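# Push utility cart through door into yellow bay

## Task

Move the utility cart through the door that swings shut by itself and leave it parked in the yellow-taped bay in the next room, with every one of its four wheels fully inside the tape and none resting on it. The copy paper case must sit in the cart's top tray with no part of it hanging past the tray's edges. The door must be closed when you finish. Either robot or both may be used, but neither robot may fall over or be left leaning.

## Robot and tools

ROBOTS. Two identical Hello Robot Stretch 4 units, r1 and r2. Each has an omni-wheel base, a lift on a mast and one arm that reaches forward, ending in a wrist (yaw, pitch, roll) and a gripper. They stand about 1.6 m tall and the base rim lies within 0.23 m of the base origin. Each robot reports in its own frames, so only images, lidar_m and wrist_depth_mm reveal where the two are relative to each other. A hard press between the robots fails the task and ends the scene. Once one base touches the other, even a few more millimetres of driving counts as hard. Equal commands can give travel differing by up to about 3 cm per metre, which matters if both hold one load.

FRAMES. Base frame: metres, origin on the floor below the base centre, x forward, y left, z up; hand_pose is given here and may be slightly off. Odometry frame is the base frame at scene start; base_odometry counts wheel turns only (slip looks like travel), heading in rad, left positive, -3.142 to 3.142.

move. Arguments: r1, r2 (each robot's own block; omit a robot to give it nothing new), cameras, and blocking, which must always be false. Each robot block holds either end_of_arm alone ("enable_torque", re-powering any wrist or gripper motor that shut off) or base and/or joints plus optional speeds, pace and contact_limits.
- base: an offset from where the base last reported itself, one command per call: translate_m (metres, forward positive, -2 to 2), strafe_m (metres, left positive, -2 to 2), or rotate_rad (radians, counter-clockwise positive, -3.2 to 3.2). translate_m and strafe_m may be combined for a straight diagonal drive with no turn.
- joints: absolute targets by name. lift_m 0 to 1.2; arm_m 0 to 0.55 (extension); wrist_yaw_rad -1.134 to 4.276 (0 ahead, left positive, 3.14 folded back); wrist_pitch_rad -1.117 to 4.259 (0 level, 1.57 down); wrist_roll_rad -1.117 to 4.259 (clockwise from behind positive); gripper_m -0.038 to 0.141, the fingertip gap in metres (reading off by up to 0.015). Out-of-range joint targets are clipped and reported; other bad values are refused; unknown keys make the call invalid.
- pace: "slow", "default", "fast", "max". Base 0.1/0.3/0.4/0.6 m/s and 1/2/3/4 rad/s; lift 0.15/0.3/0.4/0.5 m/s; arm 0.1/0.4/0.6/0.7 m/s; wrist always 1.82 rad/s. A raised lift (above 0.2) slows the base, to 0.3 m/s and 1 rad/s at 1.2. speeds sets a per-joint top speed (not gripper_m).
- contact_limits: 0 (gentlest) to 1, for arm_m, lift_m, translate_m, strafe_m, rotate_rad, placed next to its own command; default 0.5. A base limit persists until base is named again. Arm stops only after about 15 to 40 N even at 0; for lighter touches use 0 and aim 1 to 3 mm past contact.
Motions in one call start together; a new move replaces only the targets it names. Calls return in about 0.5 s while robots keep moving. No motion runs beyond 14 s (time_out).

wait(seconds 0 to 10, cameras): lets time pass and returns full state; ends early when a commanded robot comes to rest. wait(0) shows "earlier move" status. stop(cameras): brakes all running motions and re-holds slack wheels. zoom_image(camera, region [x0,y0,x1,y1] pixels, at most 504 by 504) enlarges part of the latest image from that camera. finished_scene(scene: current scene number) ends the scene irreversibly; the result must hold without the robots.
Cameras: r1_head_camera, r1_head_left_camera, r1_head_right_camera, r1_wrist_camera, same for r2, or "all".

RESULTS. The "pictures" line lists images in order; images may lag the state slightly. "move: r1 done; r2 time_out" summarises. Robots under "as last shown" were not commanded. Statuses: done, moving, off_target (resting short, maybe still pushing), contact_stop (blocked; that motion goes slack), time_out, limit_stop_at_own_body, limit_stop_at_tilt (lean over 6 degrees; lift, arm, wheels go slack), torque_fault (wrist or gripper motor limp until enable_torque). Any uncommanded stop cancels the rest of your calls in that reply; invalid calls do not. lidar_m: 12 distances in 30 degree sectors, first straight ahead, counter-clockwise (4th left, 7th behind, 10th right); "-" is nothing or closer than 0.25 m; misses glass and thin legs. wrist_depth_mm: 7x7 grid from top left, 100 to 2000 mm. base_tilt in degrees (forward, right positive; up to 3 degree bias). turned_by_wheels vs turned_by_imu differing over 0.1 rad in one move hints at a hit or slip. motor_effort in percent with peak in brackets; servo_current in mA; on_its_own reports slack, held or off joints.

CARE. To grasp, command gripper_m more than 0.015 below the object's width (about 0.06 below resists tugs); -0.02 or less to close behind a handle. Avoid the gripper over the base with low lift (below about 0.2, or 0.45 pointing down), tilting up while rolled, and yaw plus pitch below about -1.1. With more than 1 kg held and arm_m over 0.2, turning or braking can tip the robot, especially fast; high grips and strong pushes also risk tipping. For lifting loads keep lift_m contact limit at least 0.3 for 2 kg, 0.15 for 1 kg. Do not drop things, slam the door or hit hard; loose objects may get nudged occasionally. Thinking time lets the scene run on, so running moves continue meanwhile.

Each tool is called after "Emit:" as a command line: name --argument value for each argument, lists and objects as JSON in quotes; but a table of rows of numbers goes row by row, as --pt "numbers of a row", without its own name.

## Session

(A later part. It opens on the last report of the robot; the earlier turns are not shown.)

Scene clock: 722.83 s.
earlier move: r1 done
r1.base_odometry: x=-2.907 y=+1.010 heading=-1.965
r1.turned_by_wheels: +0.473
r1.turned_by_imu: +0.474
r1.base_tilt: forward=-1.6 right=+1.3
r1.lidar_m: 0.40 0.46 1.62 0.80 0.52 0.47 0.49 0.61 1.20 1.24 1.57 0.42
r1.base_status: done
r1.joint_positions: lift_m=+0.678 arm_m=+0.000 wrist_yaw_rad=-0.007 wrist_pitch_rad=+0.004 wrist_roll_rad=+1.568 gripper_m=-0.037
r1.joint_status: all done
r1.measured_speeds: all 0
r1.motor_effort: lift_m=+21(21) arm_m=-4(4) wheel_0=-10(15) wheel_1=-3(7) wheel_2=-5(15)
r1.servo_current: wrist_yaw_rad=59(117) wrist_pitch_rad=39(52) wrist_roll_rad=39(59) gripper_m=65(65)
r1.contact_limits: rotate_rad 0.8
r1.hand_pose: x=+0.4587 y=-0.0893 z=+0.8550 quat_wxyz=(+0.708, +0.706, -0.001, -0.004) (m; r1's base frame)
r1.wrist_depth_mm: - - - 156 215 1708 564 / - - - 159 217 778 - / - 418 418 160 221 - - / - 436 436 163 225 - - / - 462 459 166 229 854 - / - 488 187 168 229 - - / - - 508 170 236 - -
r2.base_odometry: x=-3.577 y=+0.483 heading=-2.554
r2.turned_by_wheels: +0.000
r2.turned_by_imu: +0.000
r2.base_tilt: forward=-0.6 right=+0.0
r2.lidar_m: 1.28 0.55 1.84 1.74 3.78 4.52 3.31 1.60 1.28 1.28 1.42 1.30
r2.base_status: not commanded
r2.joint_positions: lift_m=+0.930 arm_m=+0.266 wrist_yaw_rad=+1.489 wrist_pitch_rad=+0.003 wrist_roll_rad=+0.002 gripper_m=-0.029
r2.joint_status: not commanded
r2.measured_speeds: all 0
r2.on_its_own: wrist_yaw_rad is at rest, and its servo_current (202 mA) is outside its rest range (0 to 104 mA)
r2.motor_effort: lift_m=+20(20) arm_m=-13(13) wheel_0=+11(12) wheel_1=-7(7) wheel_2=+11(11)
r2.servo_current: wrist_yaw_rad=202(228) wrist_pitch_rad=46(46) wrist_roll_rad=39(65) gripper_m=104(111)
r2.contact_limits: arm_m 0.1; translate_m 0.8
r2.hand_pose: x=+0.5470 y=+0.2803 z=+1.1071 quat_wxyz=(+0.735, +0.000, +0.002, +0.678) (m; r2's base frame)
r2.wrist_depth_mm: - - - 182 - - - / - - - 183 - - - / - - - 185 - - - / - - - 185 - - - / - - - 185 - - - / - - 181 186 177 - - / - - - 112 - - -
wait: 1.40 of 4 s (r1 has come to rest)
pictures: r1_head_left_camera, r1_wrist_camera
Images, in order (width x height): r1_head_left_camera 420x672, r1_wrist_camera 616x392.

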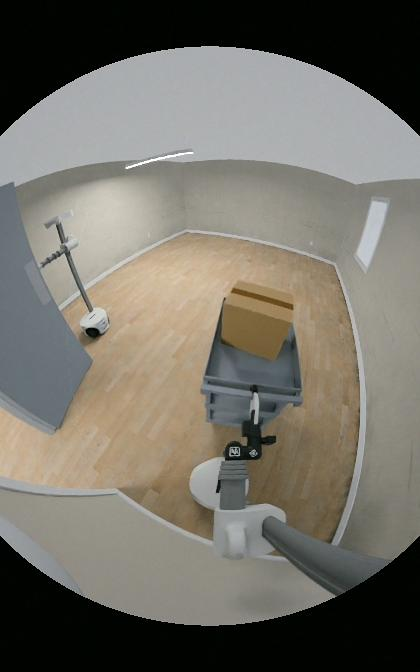

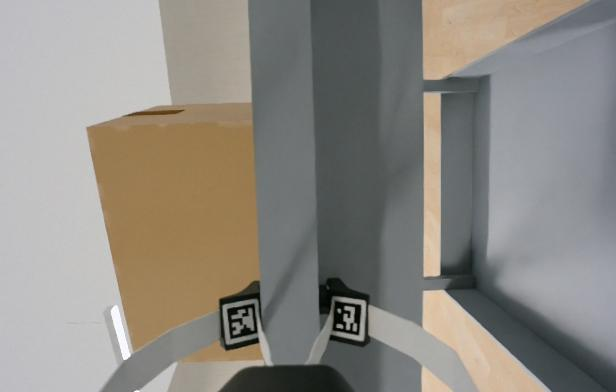

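Emit:
move --r1 '{"base":{"strafe_m":-0.5},"joints":{"wrist_yaw_rad":0.6},"speeds":{"wrist_yaw_rad":0.11},"pace":"slow","contact_limits":{"strafe_m":0.8}}' --cameras '[]' --blocking false

Emit:
wait --seconds 8 --cameras '[]'

Emit:
move --r1 '{"base":{"rotate_rad":0.6},"joints":{"wrist_yaw_rad":0.0},"speeds":{"wrist_yaw_rad":0.5},"pace":"slow","contact_limits":{"rotate_rad":0.8}}' --cameras '[]' --blocking false

Emit:
wait --seconds 4 --cameras '["r1_wrist_camera","r1_head_left_camera"]'

Scene clock: 743.90 s.
move: r1 moving
r1.base_odometry: x=-2.920 y=+1.016 heading=-1.966
r1.turned_by_wheels: +0.000
r1.turned_by_imu: -0.001
r1.base_tilt: forward=-1.6 right=+1.3
r1.lidar_m: 0.42 0.42 1.63 0.80 0.52 0.48 0.50 0.66 1.18 1.22 1.55 0.41
r1.base_status: strafe_m moving
r1.joint_positions: lift_m=+0.678 arm_m=+0.000 wrist_yaw_rad=+0.031 wrist_pitch_rad=+0.004 wrist_roll_rad=+1.568 gripper_m=-0.037
r1.joint_status: wrist_yaw_rad moving
r1.measured_speeds: translate_m=-0.001 strafe_m=-0.056 rotate_rad=+0.005 lift_m=+0.000 arm_m=+0.000 wrist_yaw_rad=+0.130 wrist_pitch_rad=+0.000 wrist_roll_rad=+0.000
r1.motor_effort: lift_m=+21(21) arm_m=+1(4) wheel_0=+5(8) wheel_1=-7(8) wheel_2=-3(3)
r1.servo_current: wrist_yaw_rad=104(143) wrist_pitch_rad=39(52) wrist_roll_rad=39(59) gripper_m=59(65)
r1.contact_limits: strafe_m 0.8
r1.hand_pose: x=+0.4619 y=-0.0783 z=+0.8550 quat_wxyz=(+0.708, +0.706, +0.012, +0.010) (m; r1's base frame)
r1.wrist_depth_mm: - - - 151 208 1708 - / - - - 154 214 - - / - 415 413 157 217 - - / - 433 436 160 223 - - / - 462 466 164 227 854 - / - 496 206 167 229 - - / - - - 169 236 - -
r2.base_odometry: x=-3.577 y=+0.483 heading=-2.554
r2.turned_by_wheels: +0.000
r2.turned_by_imu: +0.000
r2.base_tilt: forward=-0.6 right=+0.0
r2.lidar_m: 1.28 0.55 1.83 1.73 3.75 4.54 3.32 1.60 1.30 1.25 1.42 1.28
r2.base_status: not commanded
r2.joint_positions: lift_m=+0.930 arm_m=+0.266 wrist_yaw_rad=+1.489 wrist_pitch_rad=+0.003 wrist_roll_rad=+0.002 gripper_m=-0.029
r2.joint_status: not commanded
r2.measured_speeds: all 0
r2.motor_effort: lift_m=+19(20) arm_m=-13(13) wheel_0=+12(12) wheel_1=-7(7) wheel_2=+11(11)
r2.servo_current: wrist_yaw_rad=202(215) wrist_pitch_rad=46(46) wrist_roll_rad=39(59) gripper_m=104(111)
r2.contact_limits: arm_m 0.1; translate_m 0.8
r2.hand_pose: x=+0.5470 y=+0.2803 z=+1.1071 quat_wxyz=(+0.735, +0.000, +0.002, +0.678) (m; r2's base frame)
r2.wrist_depth_mm: - - - 182 - - - / - - - 183 - - - / - - - 185 - - - / - - - 184 - - - / - - - 185 - - - / - - 182 187 177 - - / - - - 112 - - -
pictures: none
No camera images: "cameras" was empty.

Scene clock: 749.57 s.
earlier move: r1 done
r1.base_odometry: x=-3.368 y=+1.202 heading=-1.965
r1.turned_by_wheels: +0.000
r1.turned_by_imu: -0.002
r1.base_tilt: forward=-1.6 right=+1.3
r1.lidar_m: 0.42 0.36 2.10 1.12 0.73 0.64 0.69 0.82 0.76 0.75 0.98 0.45
r1.base_status: done
r1.joint_positions: lift_m=+0.678 arm_m=+0.000 wrist_yaw_rad=+0.598 wrist_pitch_rad=+0.004 wrist_roll_rad=+1.568 gripper_m=-0.037
r1.joint_status: all done
r1.measured_speeds: all 0
r1.motor_effort: lift_m=+21(21) arm_m=-4(4) wheel_0=+3(15) wheel_1=-3(8) wheel_2=+3(4)
r1.servo_current: wrist_yaw_rad=52(143) wrist_pitch_rad=39(52) wrist_roll_rad=39(72) gripper_m=59(65)
r1.contact_limits: strafe_m 0.8
r1.hand_pose: x=+0.4584 y=+0.0902 z=+0.8550 quat_wxyz=(+0.677, +0.674, +0.209, +0.207) (m; r1's base frame)
r1.wrist_depth_mm: - - - 129 183 - - / - 389 384 134 193 778 - / - 404 410 140 202 - - / - 445 445 148 212 - - / - 508 488 155 223 - - / - - 208 164 230 1808 - / - - - 170 250 - 473
r2.base_odometry: x=-3.577 y=+0.483 heading=-2.554
r2.turned_by_wheels: +0.000
r2.turned_by_imu: +0.001
r2.base_tilt: forward=-0.6 right=+0.0
r2.lidar_m: 1.29 0.55 2.13 1.85 3.77 4.52 3.34 1.60 1.30 1.26 1.42 1.28
r2.base_status: not commanded
r2.joint_positions: lift_m=+0.930 arm_m=+0.266 wrist_yaw_rad=+1.489 wrist_pitch_rad=+0.003 wrist_roll_rad=+0.002 gripper_m=-0.029
r2.joint_status: not commanded
r2.measured_speeds: all 0
r2.on_its_own: wrist_yaw_rad is at rest, and its servo_current (208 mA) is outside its rest range (0 to 104 mA)
r2.motor_effort: lift_m=+20(20) arm_m=-13(13) wheel_0=+12(12) wheel_1=-7(7) wheel_2=+11(11)
r2.servo_current: wrist_yaw_rad=208(221) wrist_pitch_rad=46(52) wrist_roll_rad=52(65) gripper_m=104(117)
r2.contact_limits: arm_m 0.1; translate_m 0.8
r2.hand_pose: x=+0.5470 y=+0.2803 z=+1.1071 quat_wxyz=(+0.735, +0.000, +0.002, +0.678) (m; r2's base frame)
r2.wrist_depth_mm: - - - 182 - - - / - - - 183 - - - / - - - 185 - - - / - - - 184 - - - / - - - 185 - - - / - - 182 186 177 - - / - - - 112 - - -
wait: 5.67 of 8 s (r1 has come to rest)
pictures: none
No camera images: "cameras" was empty.

Scene clock: 750.07 s.
move: r1 moving
r1.base_odometry: x=-3.368 y=+1.202 heading=-1.840
r1.turned_by_wheels: +0.125
r1.turned_by_imu: +0.126
r1.base_tilt: forward=-1.6 right=+1.3
r1.lidar_m: 0.39 0.40 2.10 0.96 0.72 0.68 0.70 0.77 0.75 0.77 1.11 0.44
r1.base_status: rotate_rad moving
r1.joint_positions: lift_m=+0.678 arm_m=+0.000 wrist_yaw_rad=+0.395 wrist_pitch_rad=+0.004 wrist_roll_rad=+1.568 gripper_m=-0.037
r1.joint_status: wrist_yaw_rad moving
r1.measured_speeds: translate_m=+0.001 strafe_m=+0.001 rotate_rad=+0.484 lift_m=+0.000 arm_m=+0.000 wrist_yaw_rad=-0.558 wrist_pitch_rad=+0.000 wrist_roll_rad=+0.000
r1.motor_effort: lift_m=+21(21) arm_m=+2(4) wheel_0=-6(6) wheel_1=-6(6) wheel_2=-9(9)
r1.servo_current: wrist_yaw_rad=33(124) wrist_pitch_rad=39(46) wrist_roll_rad=39(59) gripper_m=52(65)
r1.contact_limits: rotate_rad 0.8
r1.hand_pose: x=+0.4707 y=+0.0303 z=+0.8550 quat_wxyz=(+0.694, +0.692, +0.140, +0.138) (m; r1's base frame)
r1.wrist_depth_mm: - - - 138 193 - - / - 469 399 142 201 778 - / - 407 404 147 207 - - / - 436 439 153 216 - - / - 480 473 159 224 - - / - - 496 166 229 1983 - / - - - 170 244 - -
r2.base_odometry: x=-3.577 y=+0.483 heading=-2.554
r2.turned_by_wheels: +0.000
r2.turned_by_imu: +0.000
r2.base_tilt: forward=-0.6 right=+0.0
r2.lidar_m: 1.28 0.54 2.10 1.82 3.74 4.53 3.26 1.61 1.28 1.27 1.39 1.29
r2.base_status: not commanded
r2.joint_positions: lift_m=+0.930 arm_m=+0.266 wrist_yaw_rad=+1.489 wrist_pitch_rad=+0.003 wrist_roll_rad=+0.002 gripper_m=-0.029
r2.joint_status: not commanded
r2.measured_speeds: all 0
r2.motor_effort: lift_m=+20(20) arm_m=-13(13) wheel_0=+12(12) wheel_1=-7(7) wheel_2=+11(11)
r2.servo_current: wrist_yaw_rad=195(215) wrist_pitch_rad=39(46) wrist_roll_rad=39(59) gripper_m=104(104)
r2.contact_limits: arm_m 0.1; translate_m 0.8
r2.hand_pose: x=+0.5470 y=+0.2803 z=+1.1071 quat_wxyz=(+0.735, +0.000, +0.002, +0.678) (m; r2's base frame)
r2.wrist_depth_mm: - - - 182 - - - / - - - 183 - - - / - - - 185 - - - / - - - 183 - - - / - - - 185 - - - / - - 182 186 178 - - / - - - 112 - - -
pictures: none
No camera images: "cameras" was empty.

Scene clock: 751.47 s.
earlier move: r1 done
r1.base_odometry: x=-3.369 y=+1.202 heading=-1.366
r1.turned_by_wheels: +0.474
r1.turned_by_imu: +0.475
r1.base_tilt: forward=-1.5 right=+1.3
r1.lidar_m: 0.39 2.06 1.03 0.72 0.67 0.69 0.82 0.76 0.77 1.05 2.63 0.38
r1.base_status: done
r1.joint_positions: lift_m=+0.678 arm_m=+0.000 wrist_yaw_rad=-0.008 wrist_pitch_rad=+0.004 wrist_roll_rad=+1.568 gripper_m=-0.037
r1.joint_status: all done
r1.measured_speeds: all 0
r1.motor_effort: lift_m=+21(21) arm_m=-4(4) wheel_0=-7(14) wheel_1=-3(6) wheel_2=-4(12)
r1.servo_current: wrist_yaw_rad=72(124) wrist_pitch_rad=39(46) wrist_roll_rad=46(72) gripper_m=59(65)
r1.contact_limits: rotate_rad 0.8
r1.hand_pose: x=+0.4587 y=-0.0896 z=+0.8550 quat_wxyz=(+0.708, +0.706, -0.001, -0.004) (m; r1's base frame)
r1.wrist_depth_mm: - 500 484 122 178 707 - / - 377 375 130 188 - - / - 410 413 137 198 - - / - 452 452 145 210 - - / - 525 500 154 223 - - / - - 202 164 230 1808 - / - - - 171 252 - 1281
r2.base_odometry: x=-3.577 y=+0.483 heading=-2.554
r2.turned_by_wheels: +0.000
r2.turned_by_imu: +0.000
r2.base_tilt: forward=-0.6 right=+0.0
r2.lidar_m: 1.26 0.55 2.03 1.78 3.75 4.52 3.28 1.61 1.29 1.23 1.43 1.27
r2.base_status: not commanded
r2.joint_positions: lift_m=+0.930 arm_m=+0.266 wrist_yaw_rad=+1.489 wrist_pitch_rad=+0.003 wrist_roll_rad=+0.002 gripper_m=-0.029
r2.joint_status: not commanded
r2.measured_speeds: all 0
r2.on_its_own: wrist_yaw_rad is at rest, and its servo_current (202 mA) is outside its rest range (0 to 104 mA)
r2.motor_effort: lift_m=+20(20) arm_m=-13(13) wheel_0=+12(12) wheel_1=-7(7) wheel_2=+11(11)
r2.servo_current: wrist_yaw_rad=202(221) wrist_pitch_rad=39(52) wrist_roll_rad=52(59) gripper_m=111(111)
r2.contact_limits: arm_m 0.1; translate_m 0.8
r2.hand_pose: x=+0.5470 y=+0.2803 z=+1.1071 quat_wxyz=(+0.735, +0.000, +0.002, +0.678) (m; r2's base frame)
r2.wrist_depth_mm: - - - 182 - - - / - - - 182 - - - / - - - 185 - - - / - - - 184 - - - / - - - 185 - - - / - - 182 187 178 - - / - - - 112 - - -
wait: 1.40 of 4 s (r1 has come to rest)
pictures: r1_head_left_camera, r1_wrist_camera
Images, in order (width x height): r1_head_left_camera 420x672, r1_wrist_camera 616x392.

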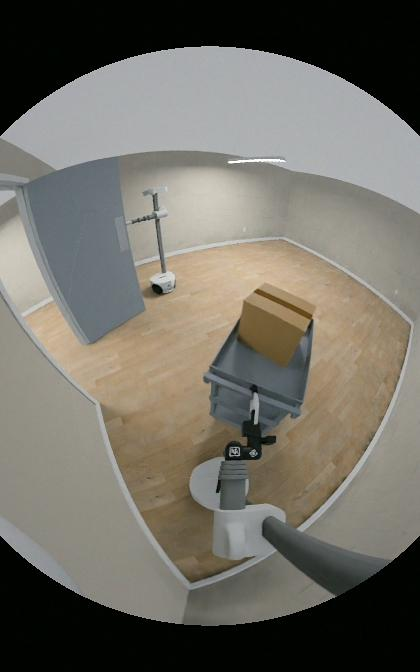

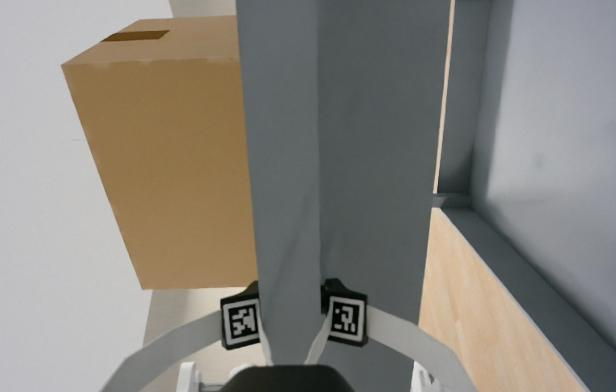

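Emit:
move --r1 '{"base":{"translate_m":0.48,"strafe_m":-0.13},"pace":"slow","contact_limits":{"translate_m":0.8}}' --cameras '[]' --blocking false

Emit:
wait --seconds 8 --cameras '["r1_wrist_camera","r1_head_left_camera"]'

Scene clock: 762.23 s.
move: r1 moving
r1.base_odometry: x=-3.369 y=+1.189 heading=-1.366
r1.turned_by_wheels: +0.000
r1.turned_by_imu: +0.000
r1.base_tilt: forward=-1.6 right=+1.3
r1.lidar_m: 0.43 2.10 1.06 0.71 0.68 0.69 0.83 0.75 0.81 1.05 2.61 0.36
r1.base_status: translate_m moving; strafe_m moving
r1.joint_positions: lift_m=+0.678 arm_m=+0.000 wrist_yaw_rad=-0.008 wrist_pitch_rad=+0.004 wrist_roll_rad=+1.568 gripper_m=-0.037
r1.joint_status: not commanded
r1.measured_speeds: translate_m=+0.050 strafe_m=-0.013 rotate_rad=+0.002 lift_m=+0.000 arm_m=+0.000 wrist_yaw_rad=+0.000 wrist_pitch_rad=+0.000 wrist_roll_rad=+0.000
r1.motor_effort: lift_m=+21(21) arm_m=+4(4) wheel_0=+4(6) wheel_1=+4(5) wheel_2=-12(13)
r1.servo_current: wrist_yaw_rad=59(78) wrist_pitch_rad=46(46) wrist_roll_rad=46(72) gripper_m=59(59)
r1.contact_limits: translate_m 0.8
r1.hand_pose: x=+0.4586 y=-0.0896 z=+0.8550 quat_wxyz=(+0.708, +0.706, -0.001, -0.004) (m; r1's base frame)
r1.wrist_depth_mm: - 488 477 120 176 707 - / - 375 373 129 186 - - / - 407 413 135 198 - - / - 452 452 143 208 - - / - 521 504 153 222 - - / - - 187 163 230 1808 - / - - - 168 252 - 1255
r2.base_odometry: x=-3.577 y=+0.483 heading=-2.554
r2.turned_by_wheels: +0.000
r2.turned_by_imu: +0.000
r2.base_tilt: forward=-0.6 right=+0.0
r2.lidar_m: 1.29 0.55 2.03 1.79 3.80 4.51 3.30 1.58 1.29 1.26 1.41 1.29
r2.base_status: not commanded
r2.joint_positions: lift_m=+0.930 arm_m=+0.266 wrist_yaw_rad=+1.489 wrist_pitch_rad=+0.003 wrist_roll_rad=+0.002 gripper_m=-0.029
r2.joint_status: not commanded
r2.measured_speeds: all 0
r2.motor_effort: lift_m=+20(20) arm_m=-13(13) wheel_0=+12(12) wheel_1=-7(7) wheel_2=+11(11)
r2.servo_current: wrist_yaw_rad=215(221) wrist_pitch_rad=46(52) wrist_roll_rad=33(65) gripper_m=104(104)
r2.contact_limits: arm_m 0.1; translate_m 0.8
r2.hand_pose: x=+0.5470 y=+0.2803 z=+1.1071 quat_wxyz=(+0.735, +0.000, +0.002, +0.678) (m; r2's base frame)
r2.wrist_depth_mm: - - - 182 - - - / - - - 183 - - - / - - - 185 - - - / - - - 184 - - - / - - - 185 - - - / - - 181 187 177 - - / - - - 112 - - -
pictures: none
No camera images: "cameras" was empty.

Scene clock: 767.97 s.
earlier move: r1 done
r1.base_odometry: x=-3.398 y=+0.706 heading=-1.366
r1.turned_by_wheels: +0.001
r1.turned_by_imu: +0.000
r1.base_tilt: forward=-1.6 right=+1.2
r1.lidar_m: 0.41 0.51 1.83 1.10 1.04 1.09 1.17 1.08 1.13 1.54 3.66 0.36
r1.base_status: done
r1.joint_positions: lift_m=+0.678 arm_m=+0.000 wrist_yaw_rad=-0.001 wrist_pitch_rad=+0.004 wrist_roll_rad=+1.568 gripper_m=-0.037
r1.joint_status: not commanded
r1.measured_speeds: all 0
r1.motor_effort: lift_m=+21(21) arm_m=+4(4) wheel_0=+6(12) wheel_1=+3(7) wheel_2=-3(13)
r1.servo_current: wrist_yaw_rad=46(78) wrist_pitch_rad=46(59) wrist_roll_rad=46(72) gripper_m=59(72)
r1.contact_limits: translate_m 0.8
r1.hand_pose: x=+0.4592 y=-0.0877 z=+0.8550 quat_wxyz=(+0.708, +0.706, +0.001, -0.002) (m; r1's base frame)
r1.wrist_depth_mm: - 399 392 112 169 170 - / - 370 373 121 178 - - / - 410 404 127 188 - - / - 469 462 136 204 - - / - - 517 147 220 1983 - / - - - 160 229 1808 - / - - - 168 256 - 1281
r2.base_odometry: x=-3.577 y=+0.483 heading=-2.554
r2.turned_by_wheels: +0.000
r2.turned_by_imu: +0.001
r2.base_tilt: forward=-0.6 right=+0.0
r2.lidar_m: 1.26 0.53 2.11 1.55 3.75 4.51 3.29 1.58 1.30 1.27 1.38 1.29
r2.base_status: not commanded
r2.joint_positions: lift_m=+0.930 arm_m=+0.266 wrist_yaw_rad=+1.489 wrist_pitch_rad=+0.003 wrist_roll_rad=+0.002 gripper_m=-0.029
r2.joint_status: not commanded
r2.measured_speeds: all 0
r2.on_its_own: wrist_yaw_rad is at rest, and its servo_current (208 mA) is outside its rest range (0 to 104 mA)
r2.motor_effort: lift_m=+20(20) arm_m=-13(13) wheel_0=+12(13) wheel_1=-7(8) wheel_2=+11(11)
r2.servo_current: wrist_yaw_rad=208(221) wrist_pitch_rad=39(52) wrist_roll_rad=52(65) gripper_m=104(111)
r2.contact_limits: arm_m 0.1; translate_m 0.8
r2.hand_pose: x=+0.5470 y=+0.2803 z=+1.1071 quat_wxyz=(+0.735, +0.000, +0.002, +0.678) (m; r2's base frame)
r2.wrist_depth_mm: - - - 182 - - - / - - - 182 - - - / - - - 185 - - - / - - - 183 - - - / - 1661 1863 185 - - - / - - 182 187 177 - - / - 1464 - 112 - - -
wait: 5.73 of 8 s (r1 has come to rest)
pictures: r1_head_left_camera, r1_wrist_camera
Images, in order (width x height): r1_head_left_camera 420x672, r1_wrist_camera 616x392.

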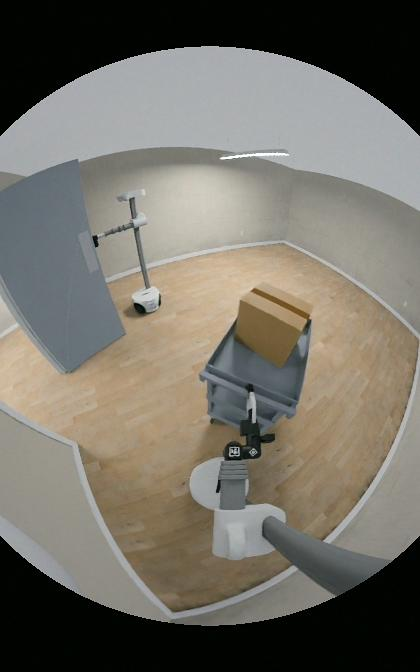

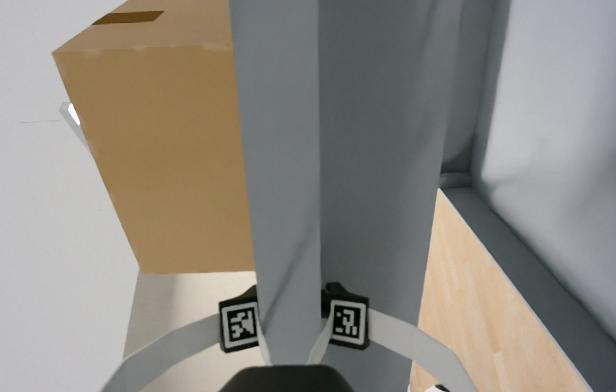

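Emit:
move --r1 '{"base":{"translate_m":0.5,"strafe_m":-0.24},"pace":"slow","contact_limits":{"translate_m":0.8}}' --cameras '[]' --blocking false

Emit:
wait --seconds 8 --cameras '["r1_head_camera","r1_head_left_camera"]'

Scene clock: 773.97 s.
move: r1 moving
r1.base_odometry: x=-3.401 y=+0.692 heading=-1.365
r1.turned_by_wheels: +0.001
r1.turned_by_imu: +0.000
r1.base_tilt: forward=-1.6 right=+1.3
r1.lidar_m: 0.42 0.56 1.87 1.10 1.05 1.08 1.19 1.09 1.13 1.53 3.73 0.33
r1.base_status: translate_m moving; strafe_m moving
r1.joint_positions: lift_m=+0.678 arm_m=+0.000 wrist_yaw_rad=-0.001 wrist_pitch_rad=+0.004 wrist_roll_rad=+1.568 gripper_m=-0.037
r1.joint_status: not commanded
r1.measured_speeds: translate_m=+0.048 strafe_m=-0.023 rotate_rad=+0.001 lift_m=+0.000 arm_m=+0.000 wrist_yaw_rad=+0.003 wrist_pitch_rad=+0.000 wrist_roll_rad=+0.000
r1.motor_effort: lift_m=+21(21) arm_m=+4(4) wheel_0=+10(12) wheel_1=+4(6) wheel_2=-7(8)
r1.servo_current: wrist_yaw_rad=46(72) wrist_pitch_rad=52(52) wrist_roll_rad=26(59) gripper_m=59(59)
r1.contact_limits: translate_m 0.8
r1.hand_pose: x=+0.4592 y=-0.0876 z=+0.8550 quat_wxyz=(+0.708, +0.706, +0.001, -0.002) (m; r1's base frame)
r1.wrist_depth_mm: - 397 392 111 168 167 - / - 370 373 120 177 - - / - 407 402 126 187 - - / - 466 459 135 202 - - / - - 517 146 218 1921 - / - - 189 159 229 1863 - / - - - 167 254 - 1255
r2.base_odometry: x=-3.577 y=+0.483 heading=-2.554
r2.turned_by_wheels: +0.000
r2.turned_by_imu: +0.000
r2.base_tilt: forward=-0.6 right=+0.0
r2.lidar_m: 1.27 0.54 2.13 1.53 3.75 4.53 3.30 1.61 1.29 1.26 1.43 1.28
r2.base_status: not commanded
r2.joint_positions: lift_m=+0.930 arm_m=+0.266 wrist_yaw_rad=+1.489 wrist_pitch_rad=+0.003 wrist_roll_rad=+0.002 gripper_m=-0.029
r2.joint_status: not commanded
r2.measured_speeds: all 0
r2.motor_effort: lift_m=+20(20) arm_m=-13(13) wheel_0=+12(12) wheel_1=-7(7) wheel_2=+11(11)
r2.servo_current: wrist_yaw_rad=208(215) wrist_pitch_rad=46(46) wrist_roll_rad=39(59) gripper_m=104(104)
r2.contact_limits: arm_m 0.1; translate_m 0.8
r2.hand_pose: x=+0.5470 y=+0.2803 z=+1.1071 quat_wxyz=(+0.735, +0.000, +0.002, +0.678) (m; r2's base frame)
r2.wrist_depth_mm: - - - 182 - - - / - - - 183 - - - / - - - 185 - - - / - - - 183 - - - / - 1576 - 185 - - - / - - 182 187 177 - - / - 1576 - 112 - - -
pictures: none
No camera images: "cameras" was empty.

Scene clock: 780.20 s.
earlier move: r1 done
r1.base_odometry: x=-3.531 y=+0.168 heading=-1.365
r1.turned_by_wheels: +0.000
r1.turned_by_imu: +0.002
r1.base_tilt: forward=-1.6 right=+1.2
r1.lidar_m: 0.43 0.50 1.71 1.59 1.51 1.56 1.44 1.35 1.43 1.92 4.22 0.38
r1.base_status: done
r1.joint_positions: lift_m=+0.678 arm_m=+0.000 wrist_yaw_rad=+0.003 wrist_pitch_rad=+0.004 wrist_roll_rad=+1.568 gripper_m=-0.037
r1.joint_status: not commanded
r1.measured_speeds: all 0
r1.motor_effort: lift_m=+20(21) arm_m=+4(4) wheel_0=+7(14) wheel_1=+4(8) wheel_2=+0(8)
r1.servo_current: wrist_yaw_rad=59(72) wrist_pitch_rad=52(52) wrist_roll_rad=52(72) gripper_m=59(65)
r1.contact_limits: translate_m 0.8
r1.hand_pose: x=+0.4595 y=-0.0865 z=+0.8550 quat_wxyz=(+0.708, +0.706, +0.002, +0.000) (m; r1's base frame)
r1.wrist_depth_mm: - 415 407 114 168 170 - / - 370 373 - 179 - - / - 410 404 126 188 - - / - 466 455 137 204 - - / - 544 517 147 219 1983 - / - - - 160 229 1808 - / - - - 168 253 - 1255
r2.base_odometry: x=-3.577 y=+0.483 heading=-2.554
r2.turned_by_wheels: +0.000
r2.turned_by_imu: +0.001
r2.base_tilt: forward=-0.6 right=+0.0
r2.lidar_m: 1.26 0.52 2.23 1.49 1.47 4.54 3.32 1.60 1.30 1.27 1.41 1.27
r2.base_status: not commanded
r2.joint_positions: lift_m=+0.930 arm_m=+0.266 wrist_yaw_rad=+1.489 wrist_pitch_rad=+0.003 wrist_roll_rad=+0.002 gripper_m=-0.029
r2.joint_status: not commanded
r2.measured_speeds: all 0
r2.on_its_own: wrist_yaw_rad is at rest, and its servo_current (195 mA) is outside its rest range (0 to 104 mA)
r2.motor_effort: lift_m=+20(20) arm_m=-13(13) wheel_0=+12(13) wheel_1=-7(7) wheel_2=+11(11)
r2.servo_current: wrist_yaw_rad=195(228) wrist_pitch_rad=46(52) wrist_roll_rad=52(65) gripper_m=104(111)
r2.contact_limits: arm_m 0.1; translate_m 0.8
r2.hand_pose: x=+0.5470 y=+0.2803 z=+1.1071 quat_wxyz=(+0.735, +0.000, +0.002, +0.678) (m; r2's base frame)
r2.wrist_depth_mm: - - - 182 - - - / - - - 182 - - - / - - - 185 - - - / - - - 183 - - - / 1499 - 1863 185 - - - / - - 182 187 177 - - / - - - 112 - - -
wait: 6.23 of 8 s (r1 has come to rest)
pictures: r1_head_camera, r1_head_left_camera
Images, in order (width x height): r1_head_camera 420x560, r1_head_left_camera 420x672.

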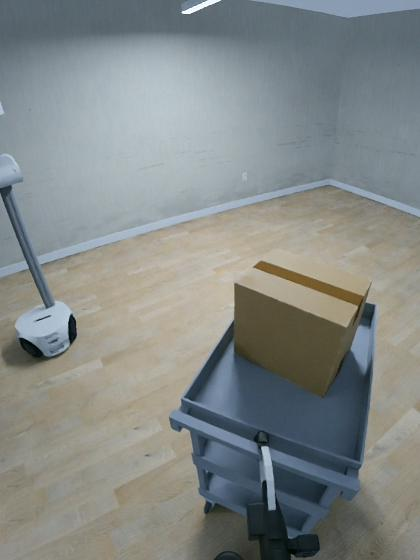

